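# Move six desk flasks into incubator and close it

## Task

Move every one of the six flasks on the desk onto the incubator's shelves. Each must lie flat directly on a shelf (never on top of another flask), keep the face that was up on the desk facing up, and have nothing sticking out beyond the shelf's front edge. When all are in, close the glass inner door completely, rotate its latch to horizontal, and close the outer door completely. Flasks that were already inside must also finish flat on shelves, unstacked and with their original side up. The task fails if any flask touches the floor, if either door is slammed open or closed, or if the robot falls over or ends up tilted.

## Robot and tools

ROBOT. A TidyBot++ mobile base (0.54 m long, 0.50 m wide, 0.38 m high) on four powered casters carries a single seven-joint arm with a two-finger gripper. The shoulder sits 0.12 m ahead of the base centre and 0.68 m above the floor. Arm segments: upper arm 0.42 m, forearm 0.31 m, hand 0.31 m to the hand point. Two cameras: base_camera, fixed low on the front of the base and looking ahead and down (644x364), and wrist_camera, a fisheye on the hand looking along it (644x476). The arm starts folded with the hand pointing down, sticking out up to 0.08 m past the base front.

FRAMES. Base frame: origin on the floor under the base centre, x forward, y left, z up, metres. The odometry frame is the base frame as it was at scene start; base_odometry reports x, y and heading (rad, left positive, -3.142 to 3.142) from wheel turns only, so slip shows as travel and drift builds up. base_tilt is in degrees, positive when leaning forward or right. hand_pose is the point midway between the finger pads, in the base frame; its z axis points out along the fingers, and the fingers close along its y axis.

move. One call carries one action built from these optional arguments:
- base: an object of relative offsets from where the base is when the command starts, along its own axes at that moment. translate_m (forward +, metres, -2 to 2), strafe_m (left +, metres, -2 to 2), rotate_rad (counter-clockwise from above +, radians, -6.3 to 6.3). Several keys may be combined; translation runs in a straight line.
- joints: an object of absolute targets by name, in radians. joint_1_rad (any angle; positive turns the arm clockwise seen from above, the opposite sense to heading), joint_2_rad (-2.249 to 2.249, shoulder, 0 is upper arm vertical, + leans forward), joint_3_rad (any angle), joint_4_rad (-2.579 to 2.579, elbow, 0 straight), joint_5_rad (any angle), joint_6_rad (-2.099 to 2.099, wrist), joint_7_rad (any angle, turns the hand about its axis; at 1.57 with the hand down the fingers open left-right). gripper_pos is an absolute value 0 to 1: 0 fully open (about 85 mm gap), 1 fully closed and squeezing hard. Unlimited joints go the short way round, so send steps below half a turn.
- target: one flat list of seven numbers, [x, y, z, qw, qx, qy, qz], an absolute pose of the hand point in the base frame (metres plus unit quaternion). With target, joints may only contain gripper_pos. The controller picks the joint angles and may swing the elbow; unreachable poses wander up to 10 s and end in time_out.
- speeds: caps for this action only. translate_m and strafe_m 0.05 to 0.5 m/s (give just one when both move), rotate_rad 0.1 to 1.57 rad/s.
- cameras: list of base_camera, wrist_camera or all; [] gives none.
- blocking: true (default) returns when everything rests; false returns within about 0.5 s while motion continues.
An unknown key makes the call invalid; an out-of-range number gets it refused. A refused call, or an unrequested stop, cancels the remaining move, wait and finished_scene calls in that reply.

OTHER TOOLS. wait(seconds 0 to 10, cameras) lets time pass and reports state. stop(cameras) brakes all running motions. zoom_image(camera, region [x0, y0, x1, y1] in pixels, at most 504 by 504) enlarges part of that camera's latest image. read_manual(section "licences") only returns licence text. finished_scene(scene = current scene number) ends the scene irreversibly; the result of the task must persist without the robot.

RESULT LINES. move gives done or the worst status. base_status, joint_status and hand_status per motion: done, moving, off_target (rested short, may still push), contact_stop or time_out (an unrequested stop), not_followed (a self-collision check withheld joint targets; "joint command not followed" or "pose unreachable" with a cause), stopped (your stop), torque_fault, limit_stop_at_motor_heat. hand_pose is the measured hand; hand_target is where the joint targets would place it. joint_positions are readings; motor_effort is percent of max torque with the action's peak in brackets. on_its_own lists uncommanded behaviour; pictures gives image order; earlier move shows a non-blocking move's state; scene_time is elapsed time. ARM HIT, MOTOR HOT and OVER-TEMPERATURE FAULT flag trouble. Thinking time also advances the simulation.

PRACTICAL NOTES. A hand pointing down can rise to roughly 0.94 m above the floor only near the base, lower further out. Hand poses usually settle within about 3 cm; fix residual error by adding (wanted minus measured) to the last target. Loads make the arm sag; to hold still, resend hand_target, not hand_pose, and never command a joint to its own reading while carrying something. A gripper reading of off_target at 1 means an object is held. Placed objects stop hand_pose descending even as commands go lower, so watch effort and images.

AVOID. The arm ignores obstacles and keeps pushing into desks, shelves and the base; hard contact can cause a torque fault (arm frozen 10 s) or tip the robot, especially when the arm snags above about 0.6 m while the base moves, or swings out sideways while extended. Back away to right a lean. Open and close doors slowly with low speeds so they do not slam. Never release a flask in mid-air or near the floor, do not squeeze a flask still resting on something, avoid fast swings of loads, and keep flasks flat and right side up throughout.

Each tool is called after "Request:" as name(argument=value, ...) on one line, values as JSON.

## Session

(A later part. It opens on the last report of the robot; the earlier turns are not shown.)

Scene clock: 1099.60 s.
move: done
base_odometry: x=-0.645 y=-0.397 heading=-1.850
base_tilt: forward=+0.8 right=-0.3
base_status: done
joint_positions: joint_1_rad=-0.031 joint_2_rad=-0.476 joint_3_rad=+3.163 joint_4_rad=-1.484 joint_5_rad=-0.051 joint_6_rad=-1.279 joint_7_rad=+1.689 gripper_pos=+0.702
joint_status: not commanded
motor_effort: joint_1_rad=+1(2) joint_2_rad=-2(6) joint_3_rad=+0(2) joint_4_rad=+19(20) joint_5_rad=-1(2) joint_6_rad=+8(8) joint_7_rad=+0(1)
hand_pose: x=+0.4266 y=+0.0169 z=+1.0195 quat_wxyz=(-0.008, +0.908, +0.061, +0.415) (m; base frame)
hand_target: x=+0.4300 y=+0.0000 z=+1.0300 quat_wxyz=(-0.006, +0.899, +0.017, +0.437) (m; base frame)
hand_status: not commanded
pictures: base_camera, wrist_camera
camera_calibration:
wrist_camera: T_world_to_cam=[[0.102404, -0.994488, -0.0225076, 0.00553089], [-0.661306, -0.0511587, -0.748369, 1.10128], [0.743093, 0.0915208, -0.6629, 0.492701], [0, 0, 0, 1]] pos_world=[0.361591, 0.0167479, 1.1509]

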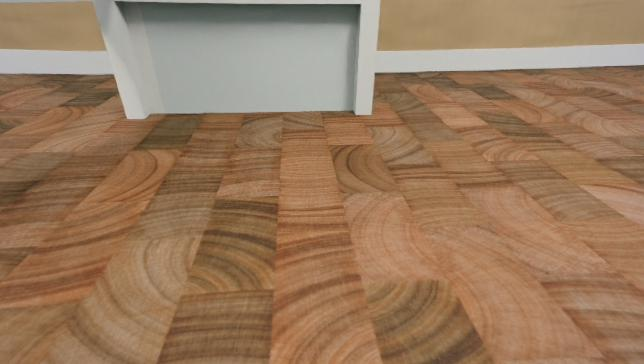

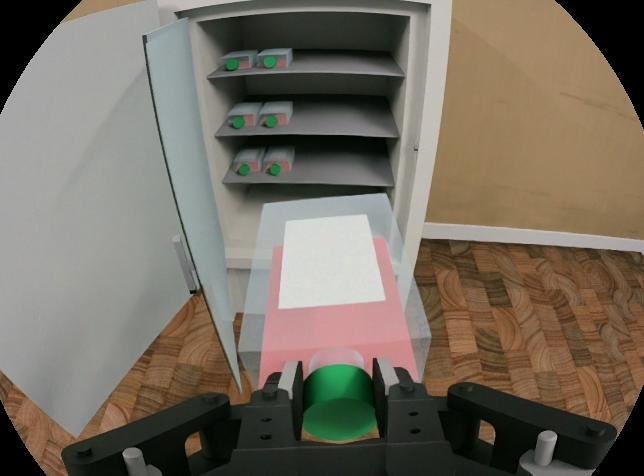

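Request:
zoom_image(camera="wrist_camera", region=[170, 10, 460, 230])

Scaled by 1.738.

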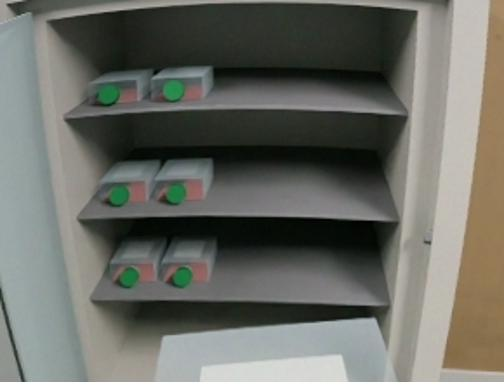

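Request:
move(base={"translate_m": 0.5}, speeds={"translate_m": 0.3}, cameras=["wrist_camera", "base_camera"])

Scene clock: 1208.03 s.
move: done
base_odometry: x=-0.783 y=-0.878 heading=-1.850
base_tilt: forward=+0.8 right=-0.3
base_status: done
joint_positions: joint_1_rad=-0.031 joint_2_rad=-0.483 joint_3_rad=+3.164 joint_4_rad=-1.486 joint_5_rad=-0.050 joint_6_rad=-1.278 joint_7_rad=+1.689 gripper_pos=+0.702
joint_status: not commanded
motor_effort: joint_1_rad=+1(2) joint_2_rad=-2(6) joint_3_rad=-1(4) joint_4_rad=+19(19) joint_5_rad=-1(3) joint_6_rad=+8(8) joint_7_rad=+0(1)
hand_pose: x=+0.4245 y=+0.0158 z=+1.0214 quat_wxyz=(-0.007, +0.906, +0.060, +0.418) (m; base frame)
hand_target: x=+0.4300 y=+0.0000 z=+1.0300 quat_wxyz=(-0.006, +0.899, +0.017, +0.437) (m; base frame)
hand_status: not commanded
pictures: base_camera, wrist_camera
camera_calibration:
wrist_camera: T_world_to_cam=[[0.100689, -0.994689, -0.0213459, 0.00434314], [-0.656132, -0.0502597, -0.75297, 1.1038], [0.747898, 0.0898219, -0.657708, 0.488183], [0, 0, 0, 1]] pos_world=[0.358688, 0.0159471, 1.1523]

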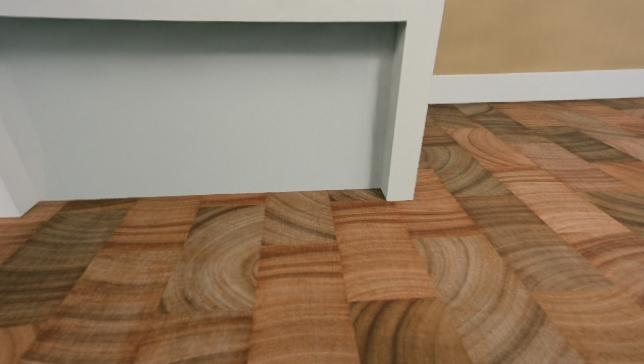

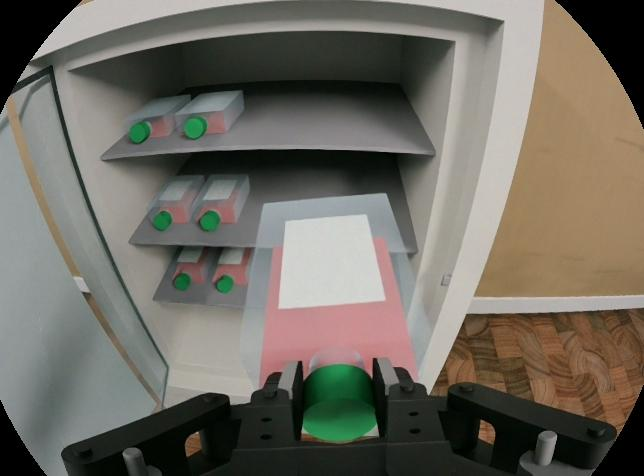

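Request:
zoom_image(camera="wrist_camera", region=[90, 60, 490, 330])

Scaled by 1.260.

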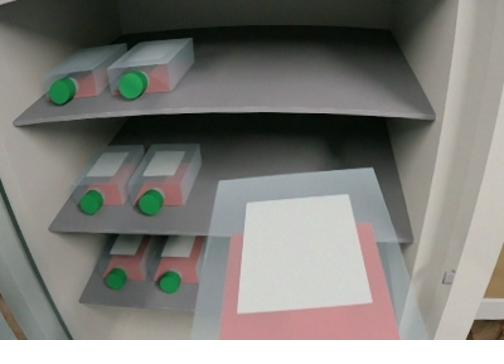

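Request:
move(target=[0.65, -0.02, 0.83, -0.0091, 0.8904, -0.0615, 0.4508], cameras=["wrist_camera"])

Scene clock: 1247.57 s.
move: done
base_odometry: x=-0.783 y=-0.878 heading=-1.850
base_tilt: forward=+0.8 right=-0.3
base_status: not commanded
joint_positions: joint_1_rad=+0.000 joint_2_rad=-0.058 joint_3_rad=+3.164 joint_4_rad=-1.898 joint_5_rad=-0.006 joint_6_rad=-0.404 joint_7_rad=+1.513 gripper_pos=+0.702
joint_status: not commanded
motor_effort: joint_1_rad=+1(2) joint_2_rad=-20(22) joint_3_rad=-1(1) joint_4_rad=+20(23) joint_5_rad=+0(1) joint_6_rad=+8(9) joint_7_rad=+0(1)
hand_pose: x=+0.6411 y=-0.0098 z=+0.8239 quat_wxyz=(-0.011, +0.900, -0.038, +0.433) (m; base frame)
hand_target: x=+0.6500 y=-0.0200 z=+0.8300 quat_wxyz=(-0.009, +0.890, -0.062, +0.451) (m; base frame)
hand_status: done (0.015 m and 3.5 deg from the pose sent, 0.298 m and 14.5 deg at the start)
pictures: wrist_camera
camera_calibration:
wrist_camera: T_world_to_cam=[[-0.0713676, -0.991221, -0.111302, 0.137271], [-0.625409, 0.131396, -0.769154, 1.09127], [0.777026, 0.0147165, -0.629296, 0.155893], [0, 0, 0, 1]] pos_world=[0.571156, -0.00961695, 0.952739]

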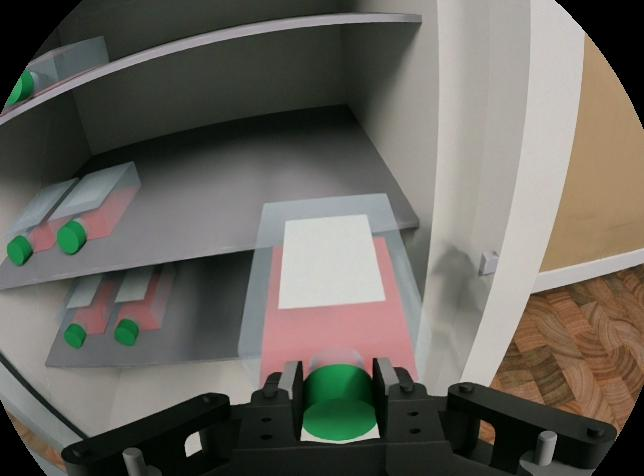

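Request:
move(target=[0.80, -0.022, 0.825, -0.0091, 0.8904, -0.0615, 0.4508], cameras=["wrist_camera"])

Scene clock: 1262.20 s.
move: done
base_odometry: x=-0.783 y=-0.878 heading=-1.850
base_tilt: forward=+0.8 right=-0.3
base_status: not commanded
joint_positions: joint_1_rad=-0.006 joint_2_rad=+0.287 joint_3_rad=+3.192 joint_4_rad=-1.538 joint_5_rad=-0.006 joint_6_rad=-0.402 joint_7_rad=+1.512 gripper_pos=+0.702
joint_status: not commanded
motor_effort: joint_1_rad=+1(1) joint_2_rad=-32(34) joint_3_rad=-1(1) joint_4_rad=+22(22) joint_5_rad=+0(1) joint_6_rad=+8(9) joint_7_rad=+0(0)
hand_pose: x=+0.7892 y=-0.0239 z=+0.8169 quat_wxyz=(+0.000, +0.896, -0.044, +0.442) (m; base frame)
hand_target: x=+0.8000 y=-0.0220 z=+0.8250 quat_wxyz=(-0.009, +0.890, -0.062, +0.451) (m; base frame)
hand_status: done (0.014 m and 2.6 deg from the pose sent, 0.159 m and 3.5 deg at the start)
pictures: wrist_camera
camera_calibration:
wrist_camera: T_world_to_cam=[[-0.0885078, -0.991352, -0.0968848, 0.134818], [-0.608707, 0.130822, -0.782535, 1.17813], [0.788443, -0.010286, -0.615022, 0.0153387], [0, 0, 0, 1]] pos_world=[0.716974, -0.0203161, 0.944423]

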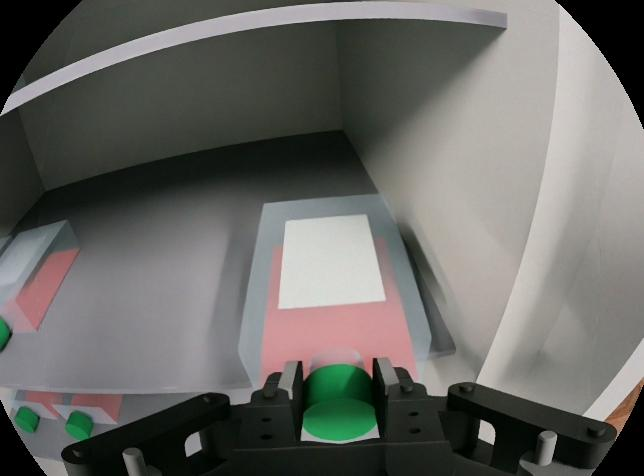

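Request:
move(target=[0.872, -0.008, 0.81, -0.0105, 0.8910, -0.0530, 0.4508], cameras=["wrist_camera"])

Scene clock: 1272.00 s.
move: done
base_odometry: x=-0.783 y=-0.878 heading=-1.850
base_tilt: forward=+0.8 right=-0.3
base_status: not commanded
joint_positions: joint_1_rad=-0.026 joint_2_rad=+0.464 joint_3_rad=+3.195 joint_4_rad=-1.315 joint_5_rad=-0.006 joint_6_rad=-0.411 joint_7_rad=+1.512 gripper_pos=+0.702
joint_status: not commanded
motor_effort: joint_1_rad=+0(1) joint_2_rad=-39(41) joint_3_rad=-1(1) joint_4_rad=+20(22) joint_5_rad=+0(1) joint_6_rad=+8(9) joint_7_rad=+0(1)
hand_pose: x=+0.8687 y=-0.0110 z=+0.8128 quat_wxyz=(+0.000, +0.888, -0.032, +0.459) (m; base frame)
hand_target: x=+0.8720 y=-0.0080 z=+0.8100 quat_wxyz=(-0.010, +0.891, -0.053, +0.451) (m; base frame)
hand_status: done (0.005 m and 2.9 deg from the pose sent, 0.085 m and 2.0 deg at the start)
pictures: wrist_camera
camera_calibration:
wrist_camera: T_world_to_cam=[[-0.0644858, -0.993939, -0.0890336, 0.127005], [-0.582097, 0.109934, -0.805654, 1.21714], [0.810558, -0.000127038, -0.585658, -0.0926498], [0, 0, 0, 1]] pos_world=[0.791779, -0.00758049, 0.937637]

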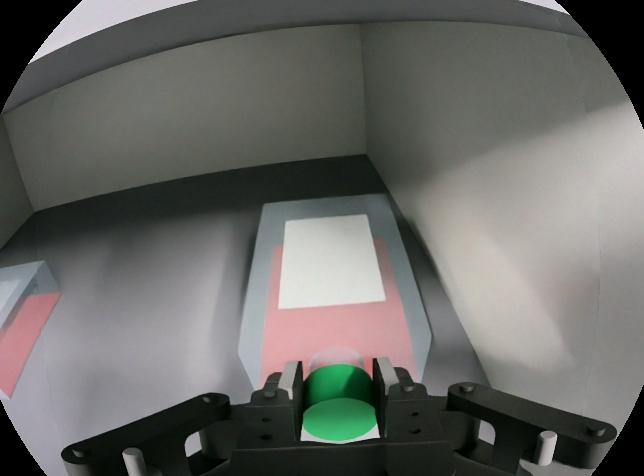

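Request:
move(target=[0.876, -0.008, 0.795, -0.0169, 0.9039, -0.0487, 0.4247], cameras=["wrist_camera"])

Scene clock: 1282.63 s.
move: done
base_odometry: x=-0.783 y=-0.878 heading=-1.850
base_tilt: forward=+0.8 right=-0.3
base_status: not commanded
joint_positions: joint_1_rad=-0.025 joint_2_rad=+0.493 joint_3_rad=+3.194 joint_4_rad=-1.252 joint_5_rad=-0.011 joint_6_rad=-0.487 joint_7_rad=+1.513 gripper_pos=+0.702
joint_status: not commanded
motor_effort: joint_1_rad=+0(2) joint_2_rad=-39(41) joint_3_rad=-1(1) joint_4_rad=+20(22) joint_5_rad=+0(1) joint_6_rad=+8(9) joint_7_rad=+0(0)
hand_pose: x=+0.8736 y=-0.0106 z=+0.8067 quat_wxyz=(-0.001, +0.898, -0.034, +0.439) (m; base frame)
hand_target: x=+0.8760 y=-0.0080 z=+0.7950 quat_wxyz=(-0.017, +0.904, -0.049, +0.425) (m; base frame)
hand_status: done (0.012 m and 3.1 deg from the pose sent, 0.020 m and 5.1 deg at the start)
pictures: wrist_camera
camera_calibration:
wrist_camera: T_world_to_cam=[[-0.0702023, -0.993396, -0.0907494, 0.133498], [-0.615947, 0.114728, -0.779389, 1.22346], [0.784654, 0.00118192, -0.619933, -0.0499389], [0, 0, 0, 1]] pos_world=[0.80214, -0.0076885, 0.934704]

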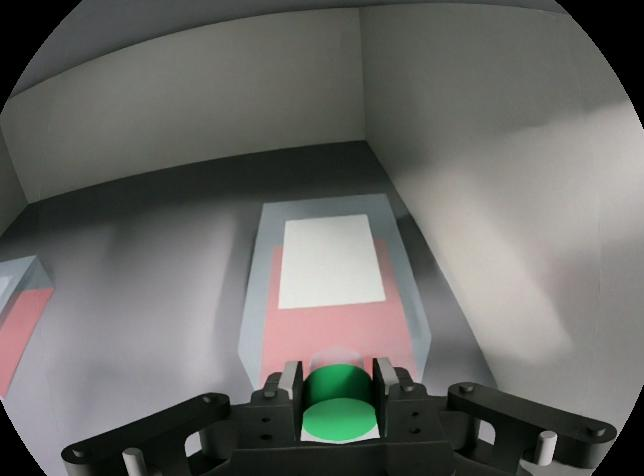

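Request:
move(target=[0.871, -0.008, 0.775, -0.0169, 0.9039, -0.0487, 0.4247], cameras=["wrist_camera"])

Scene clock: 1326.50 s.
move: done
base_odometry: x=-0.783 y=-0.878 heading=-1.850
base_tilt: forward=+0.8 right=-0.3
base_status: not commanded
joint_positions: joint_1_rad=-0.025 joint_2_rad=+0.492 joint_3_rad=+3.194 joint_4_rad=-1.275 joint_5_rad=-0.011 joint_6_rad=-0.464 joint_7_rad=+1.513 gripper_pos=+0.702
joint_status: not commanded
motor_effort: joint_1_rad=+0(2) joint_2_rad=-36(40) joint_3_rad=-1(1) joint_4_rad=+18(21) joint_5_rad=+0(0) joint_6_rad=+6(8) joint_7_rad=+0(1)
hand_pose: x=+0.8724 y=-0.0108 z=+0.8009 quat_wxyz=(-0.001, +0.897, -0.034, +0.440) (m; base frame)
hand_target: x=+0.8710 y=-0.0080 z=+0.7750 quat_wxyz=(-0.017, +0.904, -0.049, +0.425) (m; base frame)
hand_status: done (0.026 m and 3.2 deg from the pose sent, 0.032 m and 3.1 deg at the start)
pictures: wrist_camera
camera_calibration:
wrist_camera: T_world_to_cam=[[-0.0701877, -0.993373, -0.0910197, 0.132889], [-0.614036, 0.114934, -0.780865, 1.21772], [0.786151, 0.00108226, -0.618034, -0.0554416], [0, 0, 0, 1]] pos_world=[0.800638, -0.00788885, 0.928707]

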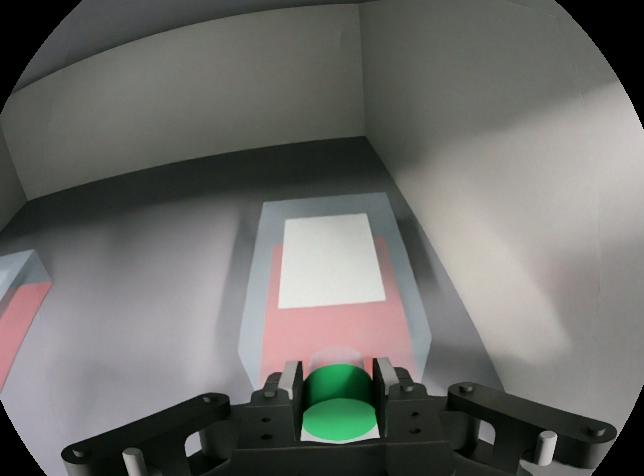

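Request:
move(target=[0.871, -0.008, 0.757, -0.0169, 0.9039, -0.0487, 0.4247], cameras=[])

Request:
move(target=[0.871, -0.008, 0.745, -0.0169, 0.9039, -0.0487, 0.4247], cameras=["wrist_camera"])

Scene clock: 1331.17 s.
move: done
base_odometry: x=-0.783 y=-0.878 heading=-1.850
base_tilt: forward=+0.8 right=-0.3
base_status: not commanded
joint_positions: joint_1_rad=-0.025 joint_2_rad=+0.492 joint_3_rad=+3.194 joint_4_rad=-1.299 joint_5_rad=-0.011 joint_6_rad=-0.415 joint_7_rad=+1.513 gripper_pos=+0.702
joint_status: not commanded
motor_effort: joint_1_rad=+0(1) joint_2_rad=-31(35) joint_3_rad=-1(1) joint_4_rad=+16(18) joint_5_rad=+0(0) joint_6_rad=+5(6) joint_7_rad=+1(1)
hand_pose: x=+0.8755 y=-0.0110 z=+0.7997 quat_wxyz=(-0.001, +0.892, -0.034, +0.451) (m; base frame)
hand_target: x=+0.8710 y=-0.0080 z=+0.7570 quat_wxyz=(-0.017, +0.904, -0.049, +0.425) (m; base frame)
hand_status: done (0.043 m and 4.2 deg from the pose sent, 0.044 m and 3.2 deg at the start)
pictures: none
No camera images: "cameras" was empty.

Scene clock: 1331.80 s.
move: off_target
base_odometry: x=-0.783 y=-0.878 heading=-1.850
base_tilt: forward=+0.8 right=-0.3
base_status: not commanded
joint_positions: joint_1_rad=-0.025 joint_2_rad=+0.492 joint_3_rad=+3.194 joint_4_rad=-1.317 joint_5_rad=-0.012 joint_6_rad=-0.378 joint_7_rad=+1.513 gripper_pos=+0.702
joint_status: not commanded
motor_effort: joint_1_rad=+1(2) joint_2_rad=-30(32) joint_3_rad=+0(1) joint_4_rad=+15(16) joint_5_rad=+0(1) joint_6_rad=+4(5) joint_7_rad=+1(1)
hand_pose: x=+0.8776 y=-0.0111 z=+0.7989 quat_wxyz=(-0.002, +0.887, -0.034, +0.460) (m; base frame)
hand_target: x=+0.8710 y=-0.0080 z=+0.7450 quat_wxyz=(-0.017, +0.904, -0.049, +0.425) (m; base frame)
hand_status: off_target (0.054 m and 5.1 deg from the pose sent, 0.055 m and 4.2 deg at the start)
pictures: wrist_camera
camera_calibration:
wrist_camera: T_world_to_cam=[[-0.0661732, -0.993408, -0.0936048, 0.131361], [-0.579719, 0.11463, -0.806713, 1.20982], [0.812125, 0.000881735, -0.583483, -0.111103], [0, 0, 0, 1]] pos_world=[0.80028, -0.00808834, 0.92345]

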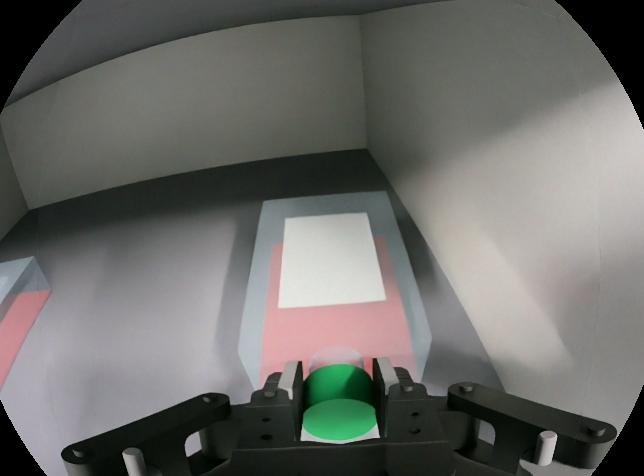

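Request:
move(target=[0.871, -0.008, 0.775, -0.0169, 0.9104, -0.0487, 0.4107], cameras=["wrist_camera"])

Scene clock: 1343.33 s.
move: done
base_odometry: x=-0.783 y=-0.878 heading=-1.850
base_tilt: forward=+0.8 right=-0.3
base_status: not commanded
joint_positions: joint_1_rad=-0.025 joint_2_rad=+0.494 joint_3_rad=+3.194 joint_4_rad=-1.266 joint_5_rad=-0.012 joint_6_rad=-0.475 joint_7_rad=+1.513 gripper_pos=+0.702
joint_status: not commanded
motor_effort: joint_1_rad=+0(2) joint_2_rad=-37(37) joint_3_rad=-1(1) joint_4_rad=+18(19) joint_5_rad=+0(1) joint_6_rad=+6(6) joint_7_rad=+0(1)
hand_pose: x=+0.8729 y=-0.0105 z=+0.8012 quat_wxyz=(-0.001, +0.898, -0.034, +0.438) (m; base frame)
hand_target: x=+0.8710 y=-0.0080 z=+0.7750 quat_wxyz=(-0.017, +0.910, -0.049, +0.411) (m; base frame)
hand_status: done (0.026 m and 4.2 deg from the pose sent, 0.025 m and 6.7 deg at the start)
pictures: wrist_camera
camera_calibration:
wrist_camera: T_world_to_cam=[[-0.0707714, -0.993292, -0.0914481, 0.134085], [-0.61802, 0.115625, -0.777613, 1.21902], [0.782971, 0.00148397, -0.622057, -0.0496515], [0, 0, 0, 1]] pos_world=[0.801745, -0.00769001, 0.929303]

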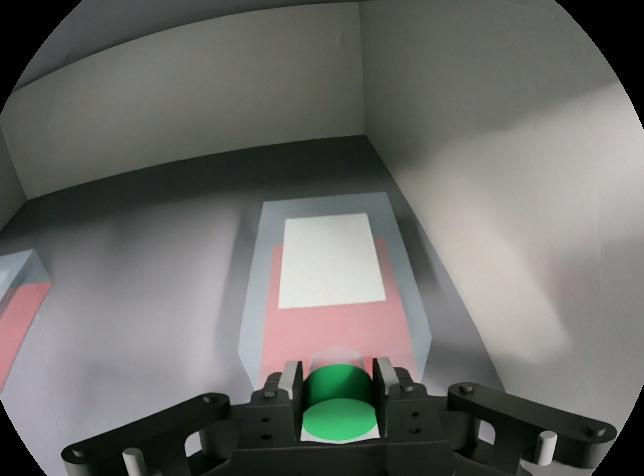

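Request:
move(target=[0.871, -0.008, 0.762, -0.0169, 0.9145, -0.0487, 0.4013], cameras=["wrist_camera"])

Scene clock: 1348.63 s.
move: off_target
base_odometry: x=-0.783 y=-0.878 heading=-1.850
base_tilt: forward=+0.8 right=-0.3
base_status: not commanded
joint_positions: joint_1_rad=-0.025 joint_2_rad=+0.495 joint_3_rad=+3.194 joint_4_rad=-1.265 joint_5_rad=-0.012 joint_6_rad=-0.476 joint_7_rad=+1.513 gripper_pos=+0.702
joint_status: not commanded
motor_effort: joint_1_rad=+1(1) joint_2_rad=-35(37) joint_3_rad=-1(1) joint_4_rad=+18(19) joint_5_rad=+1(1) joint_6_rad=+6(7) joint_7_rad=+1(1)
hand_pose: x=+0.8731 y=-0.0105 z=+0.8011 quat_wxyz=(-0.001, +0.898, -0.034, +0.438) (m; base frame)
hand_target: x=+0.8710 y=-0.0080 z=+0.7620 quat_wxyz=(-0.017, +0.914, -0.049, +0.401) (m; base frame)
hand_status: off_target (0.039 m and 5.2 deg from the pose sent, 0.039 m and 5.2 deg at the start)
pictures: wrist_camera
camera_calibration:
wrist_camera: T_world_to_cam=[[-0.0707119, -0.993303, -0.0913731, 0.13398], [-0.618026, 0.115529, -0.777623, 1.21914], [0.782971, 0.00148379, -0.622056, -0.0499496], [0, 0, 0, 1]] pos_world=[0.802044, -0.00768985, 0.929203]

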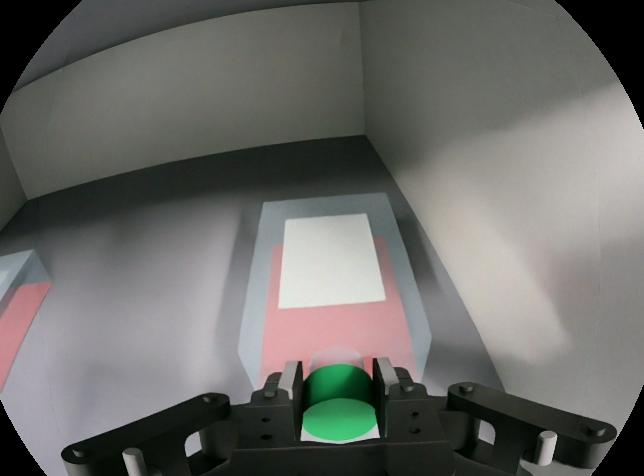

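Request:
move(target=[0.872, -0.008, 0.785, -0.0169, 0.9104, -0.0487, 0.4107], cameras=[])

Request:
move(joints={"gripper_pos": 0.6}, cameras=["wrist_camera"])

Scene clock: 1355.63 s.
move: done
base_odometry: x=-0.783 y=-0.878 heading=-1.850
base_tilt: forward=+0.8 right=-0.3
base_status: not commanded
joint_positions: joint_1_rad=-0.025 joint_2_rad=+0.495 joint_3_rad=+3.194 joint_4_rad=-1.246 joint_5_rad=-0.012 joint_6_rad=-0.513 joint_7_rad=+1.513 gripper_pos=+0.702
joint_status: not commanded
motor_effort: joint_1_rad=+1(2) joint_2_rad=-38(39) joint_3_rad=-1(1) joint_4_rad=+20(21) joint_5_rad=+0(0) joint_6_rad=+7(8) joint_7_rad=+0(1)
hand_pose: x=+0.8705 y=-0.0103 z=+0.8019 quat_wxyz=(-0.001, +0.902, -0.034, +0.429) (m; base frame)
hand_target: x=+0.8720 y=-0.0080 z=+0.7850 quat_wxyz=(-0.017, +0.910, -0.049, +0.411) (m; base frame)
hand_status: done (0.017 m and 3.4 deg from the pose sent, 0.016 m and 4.2 deg at the start)
pictures: none
No camera images: "cameras" was empty.

Scene clock: 1356.30 s.
move: done
base_odometry: x=-0.783 y=-0.878 heading=-1.850
base_tilt: forward=+0.8 right=-0.3
base_status: not commanded
joint_positions: joint_1_rad=-0.025 joint_2_rad=+0.495 joint_3_rad=+3.194 joint_4_rad=-1.246 joint_5_rad=-0.012 joint_6_rad=-0.513 joint_7_rad=+1.513 gripper_pos=+0.600
joint_status: all done
motor_effort: joint_1_rad=+0(1) joint_2_rad=-38(39) joint_3_rad=-1(1) joint_4_rad=+19(21) joint_5_rad=-1(1) joint_6_rad=+7(8) joint_7_rad=+0(1)
hand_pose: x=+0.8705 y=-0.0103 z=+0.8018 quat_wxyz=(-0.001, +0.902, -0.034, +0.429) (m; base frame)
hand_target: x=+0.8720 y=-0.0080 z=+0.7850 quat_wxyz=(-0.017, +0.910, -0.049, +0.411) (m; base frame)
hand_status: not commanded
pictures: wrist_camera
camera_calibration:
wrist_camera: T_world_to_cam=[[-0.0724917, -0.993257, -0.0904747, 0.134847], [-0.633007, 0.11592, -0.765418, 1.22129], [0.770745, 0.00178462, -0.637141, -0.0246639], [0, 0, 0, 1]] pos_world=[0.80187, -0.0075905, 0.931284]

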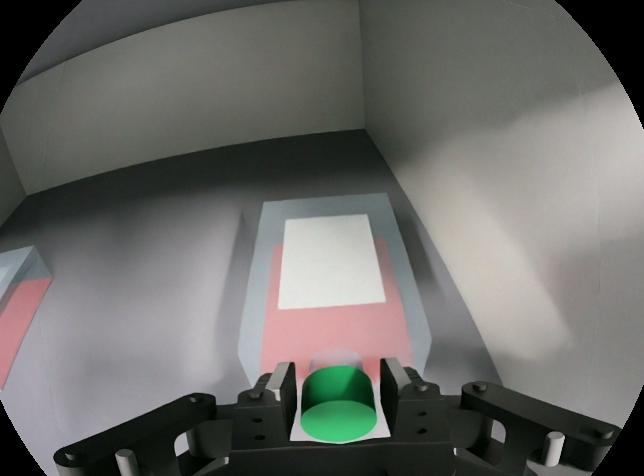

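Request:
move(joints={"gripper_pos": 0.5}, cameras=[])

Request:
move(target=[0.80, -0.010, 0.855, -0.0169, 0.9104, -0.0487, 0.4107], cameras=["wrist_camera"])

Scene clock: 1361.93 s.
move: done
base_odometry: x=-0.783 y=-0.878 heading=-1.850
base_tilt: forward=+0.8 right=-0.3
base_status: not commanded
joint_positions: joint_1_rad=-0.025 joint_2_rad=+0.495 joint_3_rad=+3.194 joint_4_rad=-1.246 joint_5_rad=-0.012 joint_6_rad=-0.513 joint_7_rad=+1.513 gripper_pos=+0.500
joint_status: all done
motor_effort: joint_1_rad=+1(1) joint_2_rad=-39(39) joint_3_rad=-1(1) joint_4_rad=+21(21) joint_5_rad=+0(0) joint_6_rad=+7(8) joint_7_rad=+0(0)
hand_pose: x=+0.8705 y=-0.0103 z=+0.8018 quat_wxyz=(-0.001, +0.902, -0.034, +0.429) (m; base frame)
hand_target: x=+0.8720 y=-0.0080 z=+0.7850 quat_wxyz=(-0.017, +0.910, -0.049, +0.411) (m; base frame)
hand_status: not commanded
pictures: none
No camera images: "cameras" was empty.

Scene clock: 1363.47 s.
move: done
base_odometry: x=-0.783 y=-0.878 heading=-1.850
base_tilt: forward=+0.8 right=-0.3
base_status: not commanded
joint_positions: joint_1_rad=-0.025 joint_2_rad=+0.317 joint_3_rad=+3.194 joint_4_rad=-1.297 joint_5_rad=-0.012 joint_6_rad=-0.623 joint_7_rad=+1.513 gripper_pos=+0.500
joint_status: not commanded
motor_effort: joint_1_rad=+1(2) joint_2_rad=-32(41) joint_3_rad=-1(1) joint_4_rad=+20(22) joint_5_rad=+0(1) joint_6_rad=+8(8) joint_7_rad=+0(1)
hand_pose: x=+0.8095 y=-0.0110 z=+0.8758 quat_wxyz=(-0.005, +0.899, -0.037, +0.437) (m; base frame)
hand_target: x=+0.8000 y=-0.0100 z=+0.8550 quat_wxyz=(-0.017, +0.910, -0.049, +0.411) (m; base frame)
hand_status: done (0.023 m and 3.9 deg from the pose sent, 0.088 m and 3.4 deg at the start)
pictures: wrist_camera
camera_calibration:
wrist_camera: T_world_to_cam=[[-0.0728996, -0.992303, -0.100102, 0.145222], [-0.61885, 0.123716, -0.775706, 1.23709], [0.782119, 0.00539975, -0.623105, 0.0480878], [0, 0, 0, 1]] pos_world=[0.738551, -0.00920368, 1.00412]

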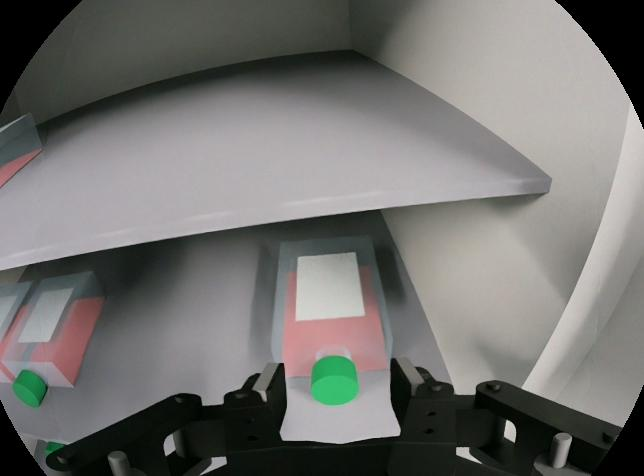

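Request:
move(base={"translate_m": -0.5}, speeds={"translate_m": 0.4}, cameras=["wrist_camera"])

Request:
move(base={"translate_m": -1.45, "strafe_m": 1.45, "rotate_rad": 1.048}, speeds={"translate_m": 0.5, "rotate_rad": 0.6}, target=[0.42, 0.0, 1.09, 0.0, 0.846, 0.0, 0.533], cameras=["wrist_camera"])

Scene clock: 1410.00 s.
move: done
base_odometry: x=-0.646 y=-0.397 heading=-1.849
base_tilt: forward=+0.8 right=-0.3
base_status: done
joint_positions: joint_1_rad=-0.023 joint_2_rad=+0.317 joint_3_rad=+3.194 joint_4_rad=-1.298 joint_5_rad=-0.012 joint_6_rad=-0.628 joint_7_rad=+1.513 gripper_pos=+0.500
joint_status: not commanded
motor_effort: joint_1_rad=+1(4) joint_2_rad=-33(37) joint_3_rad=-1(2) joint_4_rad=+20(21) joint_5_rad=+0(1) joint_6_rad=+7(8) joint_7_rad=+0(1)
hand_pose: x=+0.8082 y=-0.0120 z=+0.8735 quat_wxyz=(-0.005, +0.900, -0.038, +0.434) (m; base frame)
hand_target: x=+0.8000 y=-0.0100 z=+0.8550 quat_wxyz=(-0.017, +0.910, -0.049, +0.411) (m; base frame)
hand_status: not commanded
pictures: wrist_camera
camera_calibration:
wrist_camera: T_world_to_cam=[[-0.0750113, -0.992158, -0.0999811, 0.145557], [-0.623853, 0.124911, -0.771495, 1.23505], [0.777934, 0.00450271, -0.62833, 0.0555886], [0, 0, 0, 1]] pos_world=[0.738163, -0.0101057, 1.00231]

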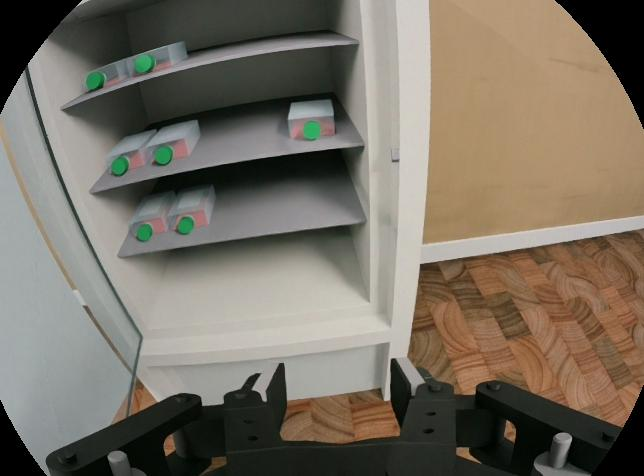

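Scene clock: 1415.37 s.
move: done
base_odometry: x=+1.147 y=+0.598 heading=-0.801
base_tilt: forward=+0.8 right=-0.3
base_status: done
joint_positions: joint_1_rad=-0.004 joint_2_rad=-0.563 joint_3_rad=+3.160 joint_4_rad=-1.484 joint_5_rad=-0.012 joint_6_rad=-1.058 joint_7_rad=+1.513 gripper_pos=+0.500
joint_status: not commanded
motor_effort: joint_1_rad=+0(5) joint_2_rad=+1(37) joint_3_rad=-1(5) joint_4_rad=+17(22) joint_5_rad=+0(1) joint_6_rad=+9(9) joint_7_rad=+0(1)
hand_pose: x=+0.4305 y=-0.0035 z=+1.1043 quat_wxyz=(-0.023, +0.835, -0.032, +0.549) (m; base frame)
hand_target: x=+0.4200 y=+0.0000 z=+1.0900 quat_wxyz=(+0.000, +0.846, +0.000, +0.533) (m; base frame)
hand_status: done (0.018 m and 5.0 deg from the pose sent, 0.445 m and 13.6 deg at the start)
pictures: wrist_camera
camera_calibration:
wrist_camera: T_world_to_cam=[[-0.0236922, -0.990937, -0.13222, 0.16216], [-0.403683, 0.130478, -0.905547, 1.22962], [0.914592, 0.0319206, -0.403116, 0.186953], [0, 0, 0, 1]] pos_world=[0.329233, -0.00571616, 1.21028]

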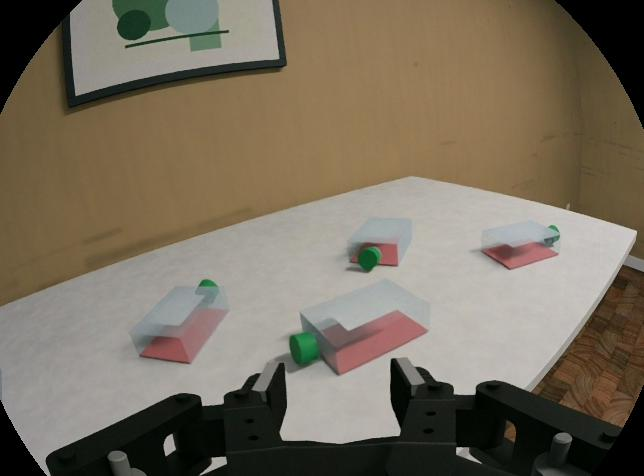

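Request:
move(target=[0.60, 0.10, 1.09, 0.2847, 0.7152, -0.4469, 0.4556], joints={"gripper_pos": 0.55}, cameras=["wrist_camera"])

Scene clock: 1475.60 s.
move: time_out
base_odometry: x=+1.147 y=+0.598 heading=-0.801
base_tilt: forward=+0.8 right=-0.3
base_status: not commanded
joint_positions: joint_1_rad=+2.307 joint_2_rad=-0.643 joint_3_rad=+2.391 joint_4_rad=+0.004 joint_5_rad=-0.900 joint_6_rad=-2.096 joint_7_rad=+0.692 gripper_pos=+0.550
joint_status: all done
motor_effort: joint_1_rad=+1(14) joint_2_rad=+31(41) joint_3_rad=+2(13) joint_4_rad=-4(19) joint_5_rad=+4(7) joint_6_rad=+6(9) joint_7_rad=+0(1)
hand_pose: x=+0.5657 y=+0.0977 z=+1.1273 quat_wxyz=(+0.222, +0.710, -0.465, +0.480) (m; base frame)
hand_target: x=+0.5690 y=+0.1000 z=+1.1228 quat_wxyz=(+0.228, +0.709, -0.464, +0.479) (m; base frame)
hand_status: time_out (0.051 m and 8.0 deg from the pose sent, 0.199 m and 62.5 deg at the start; a joint's target at an end of its range on 123 of 300 steps)
pictures: wrist_camera
camera_calibration:
wrist_camera: T_world_to_cam=[[-0.863912, -0.465997, -0.191058, 0.759113], [-0.0648726, 0.479151, -0.875332, 1.03197], [0.499448, -0.743815, -0.444175, 0.426257], [0, 0, 0, 1]] pos_world=[0.50986, 0.176333, 1.23768]

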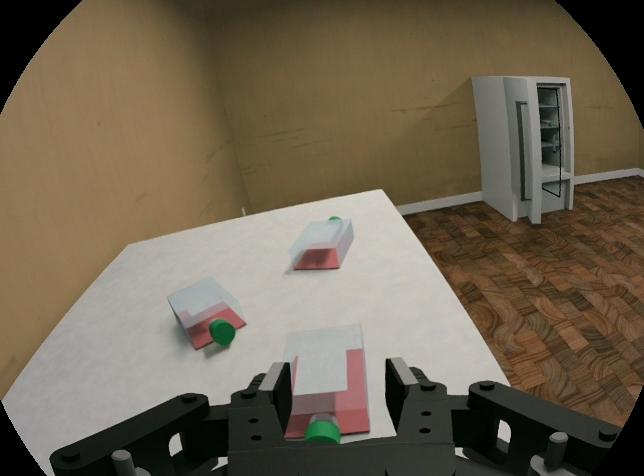

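Request:
move(joints={"joint_1_rad": 1.15, "joint_2_rad": -0.6, "joint_3_rad": 2.78, "joint_4_rad": -0.9, "joint_5_rad": -0.46, "joint_6_rad": -1.58, "joint_7_rad": 1.1}, cameras=[])

Request:
move(joints={"joint_1_rad": 0.0, "joint_2_rad": -0.56, "joint_3_rad": 3.14, "joint_4_rad": -1.48, "joint_5_rad": 0.0, "joint_6_rad": -1.06, "joint_7_rad": 1.52}, cameras=["wrist_camera"])

Scene clock: 1511.60 s.
move: done
base_odometry: x=+1.147 y=+0.598 heading=-0.801
base_tilt: forward=+0.8 right=-0.3
base_status: not commanded
joint_positions: joint_1_rad=+1.171 joint_2_rad=-0.616 joint_3_rad=+2.759 joint_4_rad=-0.883 joint_5_rad=-0.507 joint_6_rad=-1.626 joint_7_rad=+1.020 gripper_pos=+0.550
joint_status: all done
motor_effort: joint_1_rad=+0(2) joint_2_rad=+14(32) joint_3_rad=+4(5) joint_4_rad=+9(10) joint_5_rad=+0(6) joint_6_rad=+8(10) joint_7_rad=+0(1)
hand_pose: x=+0.3957 y=+0.0915 z=+1.1880 quat_wxyz=(-0.029, +0.758, -0.362, +0.542) (m; base frame)
hand_target: x=+0.3944 y=+0.0637 z=+1.1988 quat_wxyz=(+0.000, +0.756, -0.346, +0.556) (m; base frame)
hand_status: not commanded
pictures: none
No camera images: "cameras" was empty.

Scene clock: 1514.03 s.
move: done
base_odometry: x=+1.147 y=+0.598 heading=-0.801
base_tilt: forward=+0.8 right=-0.3
base_status: not commanded
joint_positions: joint_1_rad=+0.021 joint_2_rad=-0.581 joint_3_rad=+3.117 joint_4_rad=-1.465 joint_5_rad=-0.048 joint_6_rad=-1.106 joint_7_rad=+1.440 gripper_pos=+0.550
joint_status: all done
motor_effort: joint_1_rad=+0(2) joint_2_rad=+2(14) joint_3_rad=+0(5) joint_4_rad=+18(19) joint_5_rad=+0(2) joint_6_rad=+8(9) joint_7_rad=+1(1)
hand_pose: x=+0.4150 y=+0.0206 z=+1.1061 quat_wxyz=(-0.054, +0.837, -0.048, +0.542) (m; base frame)
hand_target: x=+0.4312 y=+0.0021 z=+1.1049 quat_wxyz=(-0.014, +0.836, -0.020, +0.549) (m; base frame)
hand_status: not commanded
pictures: wrist_camera
camera_calibration:
wrist_camera: T_world_to_cam=[[-0.0190021, -0.97921, -0.201957, 0.260886], [-0.415787, 0.191438, -0.889085, 1.20739], [0.909263, 0.0670766, -0.410781, 0.210979], [0, 0, 0, 1]] pos_world=[0.315138, 0.0101707, 1.21283]

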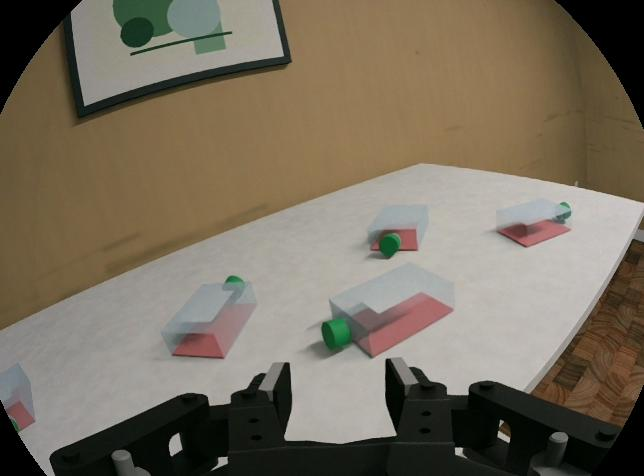

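Request:
move(base={"rotate_rad": 0.523}, cameras=[])

Request:
move(base={"translate_m": 0.07, "strafe_m": 0.30}, speeds={"translate_m": 0.2}, cameras=["wrist_camera", "base_camera"])

Scene clock: 1536.40 s.
move: done
base_odometry: x=+1.147 y=+0.598 heading=-0.278
base_tilt: forward=+0.8 right=-0.3
base_status: done
joint_positions: joint_1_rad=+0.017 joint_2_rad=-0.580 joint_3_rad=+3.122 joint_4_rad=-1.465 joint_5_rad=-0.042 joint_6_rad=-1.103 joint_7_rad=+1.442 gripper_pos=+0.550
joint_status: not commanded
motor_effort: joint_1_rad=+0(2) joint_2_rad=+2(2) joint_3_rad=+0(1) joint_4_rad=+17(19) joint_5_rad=+0(1) joint_6_rad=+8(9) joint_7_rad=+0(0)
hand_pose: x=+0.4158 y=+0.0175 z=+1.1067 quat_wxyz=(-0.051, +0.837, -0.049, +0.543) (m; base frame)
hand_target: x=+0.4312 y=+0.0021 z=+1.1049 quat_wxyz=(-0.014, +0.836, -0.020, +0.549) (m; base frame)
hand_status: not commanded
pictures: none
No camera images: "cameras" was empty.

Scene clock: 1540.83 s.
move: time_out
base_odometry: x=+1.275 y=+0.827 heading=-0.277
base_tilt: forward=+0.8 right=-0.3
base_status: translate_m time_out (by the wheels' count: +0.060 of +0.070); strafe_m time_out (by the wheels' count: +0.255 of +0.300)
joint_positions: joint_1_rad=+0.014 joint_2_rad=-0.572 joint_3_rad=+3.130 joint_4_rad=-1.469 joint_5_rad=-0.032 joint_6_rad=-1.099 joint_7_rad=+1.443 gripper_pos=+0.550
joint_status: not commanded
motor_effort: joint_1_rad=+1(3) joint_2_rad=+2(8) joint_3_rad=+0(16) joint_4_rad=+17(20) joint_5_rad=-1(5) joint_6_rad=+8(9) joint_7_rad=+0(0)
hand_pose: x=+0.4204 y=+0.0118 z=+1.1033 quat_wxyz=(-0.047, +0.839, -0.052, +0.540) (m; base frame)
hand_target: x=+0.4312 y=+0.0021 z=+1.1049 quat_wxyz=(-0.014, +0.836, -0.020, +0.549) (m; base frame)
hand_status: not commanded
pictures: base_camera, wrist_camera
camera_calibration:
wrist_camera: T_world_to_cam=[[-0.033112, -0.980315, -0.194644, 0.24971], [-0.418569, 0.190451, -0.887991, 1.20887], [0.907581, 0.0520688, -0.416636, 0.212973], [0, 0, 0, 1]] pos_world=[0.320976, 0.00347452, 1.21081]

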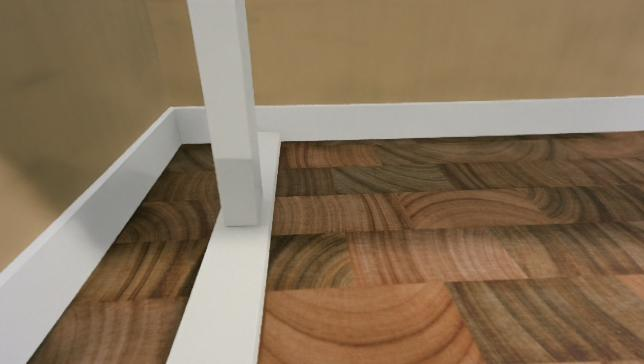

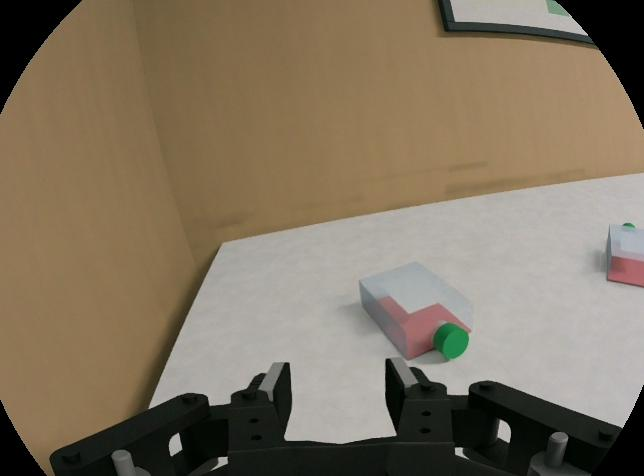

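Request:
zoom_image(camera="wrist_camera", region=[330, 240, 500, 380])

Scaled by 2.965.

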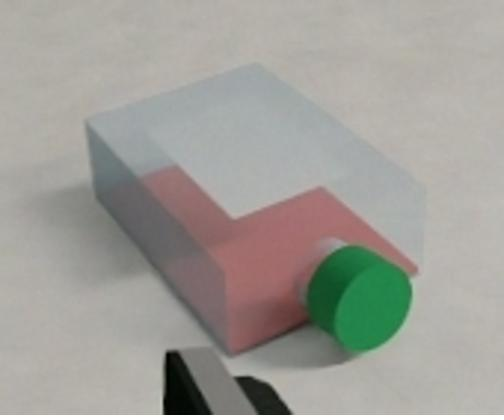

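Request:
move(base={"translate_m": -0.17, "strafe_m": -0.1}, speeds={"translate_m": 0.3}, cameras=[])

Request:
move(target=[0.66, -0.01, 1.04, -0.0678, 0.8366, 0.1064, 0.533], cameras=["wrist_camera"])

Scene clock: 1568.80 s.
move: done
base_odometry: x=+1.084 y=+0.778 heading=-0.277
base_tilt: forward=+0.8 right=-0.3
base_status: done
joint_positions: joint_1_rad=+0.014 joint_2_rad=-0.568 joint_3_rad=+3.130 joint_4_rad=-1.469 joint_5_rad=-0.032 joint_6_rad=-1.099 joint_7_rad=+1.443 gripper_pos=+0.550
joint_status: not commanded
motor_effort: joint_1_rad=+1(2) joint_2_rad=+1(4) joint_3_rad=+0(1) joint_4_rad=+18(19) joint_5_rad=+0(1) joint_6_rad=+8(9) joint_7_rad=+0(1)
hand_pose: x=+0.4221 y=+0.0118 z=+1.1020 quat_wxyz=(-0.047, +0.840, -0.052, +0.538) (m; base frame)
hand_target: x=+0.4312 y=+0.0021 z=+1.1049 quat_wxyz=(-0.014, +0.836, -0.020, +0.549) (m; base frame)
hand_status: not commanded
pictures: none
No camera images: "cameras" was empty.

Scene clock: 1570.87 s.
move: done
base_odometry: x=+1.084 y=+0.778 heading=-0.277
base_tilt: forward=+0.8 right=-0.3
base_status: not commanded
joint_positions: joint_1_rad=+0.014 joint_2_rad=-0.085 joint_3_rad=+3.379 joint_4_rad=-1.442 joint_5_rad=-0.589 joint_6_rad=-0.877 joint_7_rad=+2.208 gripper_pos=+0.550
joint_status: not commanded
motor_effort: joint_1_rad=+1(2) joint_2_rad=-18(20) joint_3_rad=-1(1) joint_4_rad=+21(21) joint_5_rad=-4(4) joint_6_rad=+6(9) joint_7_rad=+0(1)
hand_pose: x=+0.6463 y=-0.0027 z=+1.0172 quat_wxyz=(-0.083, +0.856, +0.093, +0.502) (m; base frame)
hand_target: x=+0.6600 y=-0.0100 z=+1.0400 quat_wxyz=(-0.068, +0.837, +0.106, +0.533) (m; base frame)
hand_status: done (0.028 m and 4.8 deg from the pose sent, 0.247 m and 18.4 deg at the start)
pictures: wrist_camera
camera_calibration:
wrist_camera: T_world_to_cam=[[0.23995, -0.964646, -0.109006, -0.0372982], [-0.50015, -0.0266033, -0.86553, 1.25888], [0.83203, 0.262203, -0.488851, 0.095601], [0, 0, 0, 1]] pos_world=[0.559038, -0.0275561, 1.13227]

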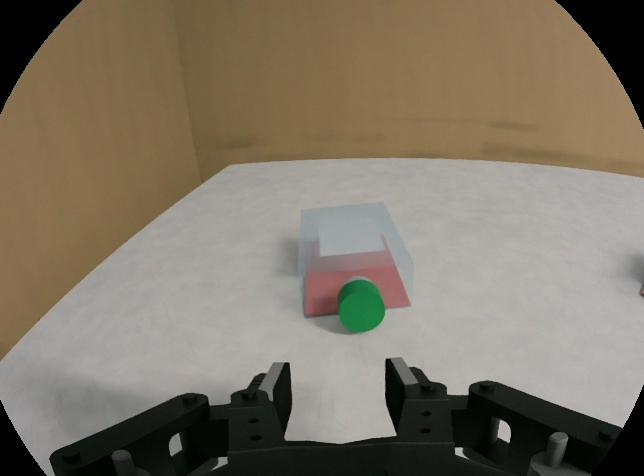

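Request:
move(target=[0.734, -0.009, 1.008, -0.0678, 0.8366, 0.1064, 0.533], cameras=["wrist_camera"])

Scene clock: 1587.80 s.
move: done
base_odometry: x=+1.084 y=+0.778 heading=-0.277
base_tilt: forward=+0.8 right=-0.3
base_status: not commanded
joint_positions: joint_1_rad=+0.195 joint_2_rad=+0.078 joint_3_rad=+3.183 joint_4_rad=-1.380 joint_5_rad=-0.642 joint_6_rad=-0.777 joint_7_rad=+2.260 gripper_pos=+0.550
joint_status: not commanded
motor_effort: joint_1_rad=+1(2) joint_2_rad=-24(27) joint_3_rad=-1(1) joint_4_rad=+20(21) joint_5_rad=-4(4) joint_6_rad=+6(7) joint_7_rad=+0(1)
hand_pose: x=+0.7197 y=-0.0075 z=+0.9878 quat_wxyz=(-0.079, +0.855, +0.090, +0.504) (m; base frame)
hand_target: x=+0.7340 y=-0.0090 z=+1.0080 quat_wxyz=(-0.068, +0.837, +0.106, +0.533) (m; base frame)
hand_status: done (0.025 m and 4.6 deg from the pose sent, 0.088 m and 4.8 deg at the start)
pictures: wrist_camera
camera_calibration:
wrist_camera: T_world_to_cam=[[0.231822, -0.967073, -0.105017, -0.060866], [-0.49616, -0.024691, -0.86788, 1.26952], [0.83671, 0.253299, -0.485546, 0.0147528], [0, 0, 0, 1]] pos_world=[0.631651, -0.0312531, 1.10256]

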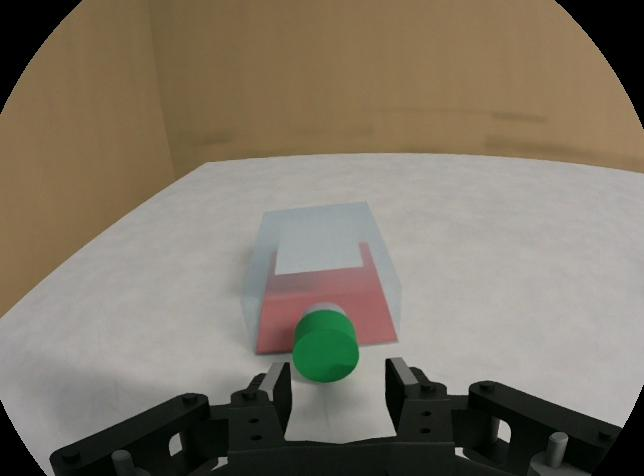

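Request:
move(target=[0.773, 0.007, 0.997, -0.0678, 0.8366, 0.1064, 0.533], cameras=["wrist_camera"])

Scene clock: 1596.17 s.
move: done
base_odometry: x=+1.084 y=+0.778 heading=-0.277
base_tilt: forward=+0.8 right=-0.3
base_status: not commanded
joint_positions: joint_1_rad=+0.241 joint_2_rad=+0.158 joint_3_rad=+3.044 joint_4_rad=-1.312 joint_5_rad=-0.624 joint_6_rad=-0.708 joint_7_rad=+2.260 gripper_pos=+0.550
joint_status: not commanded
motor_effort: joint_1_rad=+0(2) joint_2_rad=-27(28) joint_3_rad=-2(2) joint_4_rad=+21(22) joint_5_rad=-4(4) joint_6_rad=+6(7) joint_7_rad=+0(1)
hand_pose: x=+0.7583 y=+0.0230 z=+0.9918 quat_wxyz=(-0.088, +0.842, +0.113, +0.521) (m; base frame)
hand_target: x=+0.7730 y=+0.0070 z=+0.9970 quat_wxyz=(-0.068, +0.837, +0.106, +0.533) (m; base frame)
hand_status: done (0.022 m and 2.9 deg from the pose sent, 0.056 m and 4.6 deg at the start)
pictures: wrist_camera
camera_calibration:
wrist_camera: T_world_to_cam=[[0.282578, -0.954967, -0.0904817, -0.0931112], [-0.455622, -0.0506141, -0.888733, 1.28352], [0.844132, 0.292362, -0.449406, -0.0657015], [0, 0, 0, 1]] pos_world=[0.666573, -0.00474517, 1.10276]

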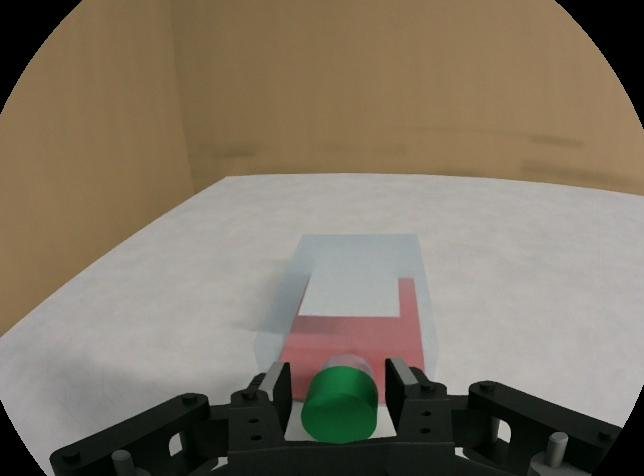

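Request:
move(joints={"gripper_pos": 0.85}, cameras=["wrist_camera"])

Scene clock: 1605.57 s.
move: done
base_odometry: x=+1.084 y=+0.778 heading=-0.277
base_tilt: forward=+0.8 right=-0.3
base_status: not commanded
joint_positions: joint_1_rad=+0.243 joint_2_rad=+0.159 joint_3_rad=+3.043 joint_4_rad=-1.294 joint_5_rad=-0.624 joint_6_rad=-0.693 joint_7_rad=+2.260 gripper_pos=+0.850
joint_status: all done
motor_effort: joint_1_rad=+0(1) joint_2_rad=-25(27) joint_3_rad=-1(2) joint_4_rad=+19(21) joint_5_rad=-3(4) joint_6_rad=+5(7) joint_7_rad=+0(1)
hand_pose: x=+0.7628 y=+0.0190 z=+1.0048 quat_wxyz=(-0.082, +0.835, +0.111, +0.533) (m; base frame)
hand_target: x=+0.7730 y=+0.0070 z=+0.9970 quat_wxyz=(-0.068, +0.837, +0.106, +0.533) (m; base frame)
hand_status: not commanded
pictures: wrist_camera
camera_calibration:
wrist_camera: T_world_to_cam=[[0.274724, -0.958254, -0.0792234, -0.102248], [-0.429803, -0.0486809, -0.90161, 1.2901], [0.860114, 0.281744, -0.425234, -0.0987998], [0, 0, 0, 1]] pos_world=[0.667556, -0.00734015, 1.11305]

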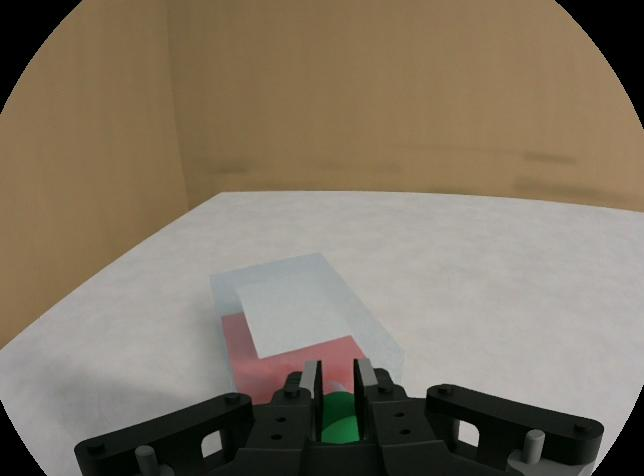

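Request:
move(joints={"gripper_pos": 0.5}, cameras=["wrist_camera"])

Scene clock: 1614.27 s.
move: done
base_odometry: x=+1.084 y=+0.778 heading=-0.277
base_tilt: forward=+0.8 right=-0.3
base_status: not commanded
joint_positions: joint_1_rad=+0.243 joint_2_rad=+0.159 joint_3_rad=+3.043 joint_4_rad=-1.294 joint_5_rad=-0.624 joint_6_rad=-0.693 joint_7_rad=+2.260 gripper_pos=+0.500
joint_status: all done
motor_effort: joint_1_rad=+0(2) joint_2_rad=-27(27) joint_3_rad=-2(2) joint_4_rad=+21(21) joint_5_rad=-4(4) joint_6_rad=+7(7) joint_7_rad=+0(0)
hand_pose: x=+0.7628 y=+0.0190 z=+1.0047 quat_wxyz=(-0.082, +0.835, +0.111, +0.533) (m; base frame)
hand_target: x=+0.7730 y=+0.0070 z=+0.9970 quat_wxyz=(-0.068, +0.837, +0.106, +0.533) (m; base frame)
hand_status: not commanded
pictures: wrist_camera
camera_calibration:
wrist_camera: T_world_to_cam=[[0.274689, -0.958254, -0.0793428, -0.102187], [-0.429952, -0.0486008, -0.901543, 1.29012], [0.860051, 0.281757, -0.425353, -0.0985966], [0, 0, 0, 1]] pos_world=[0.667556, -0.00744026, 1.11305]

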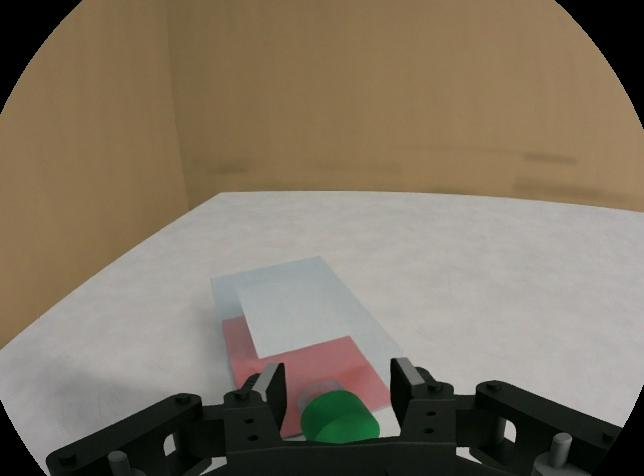

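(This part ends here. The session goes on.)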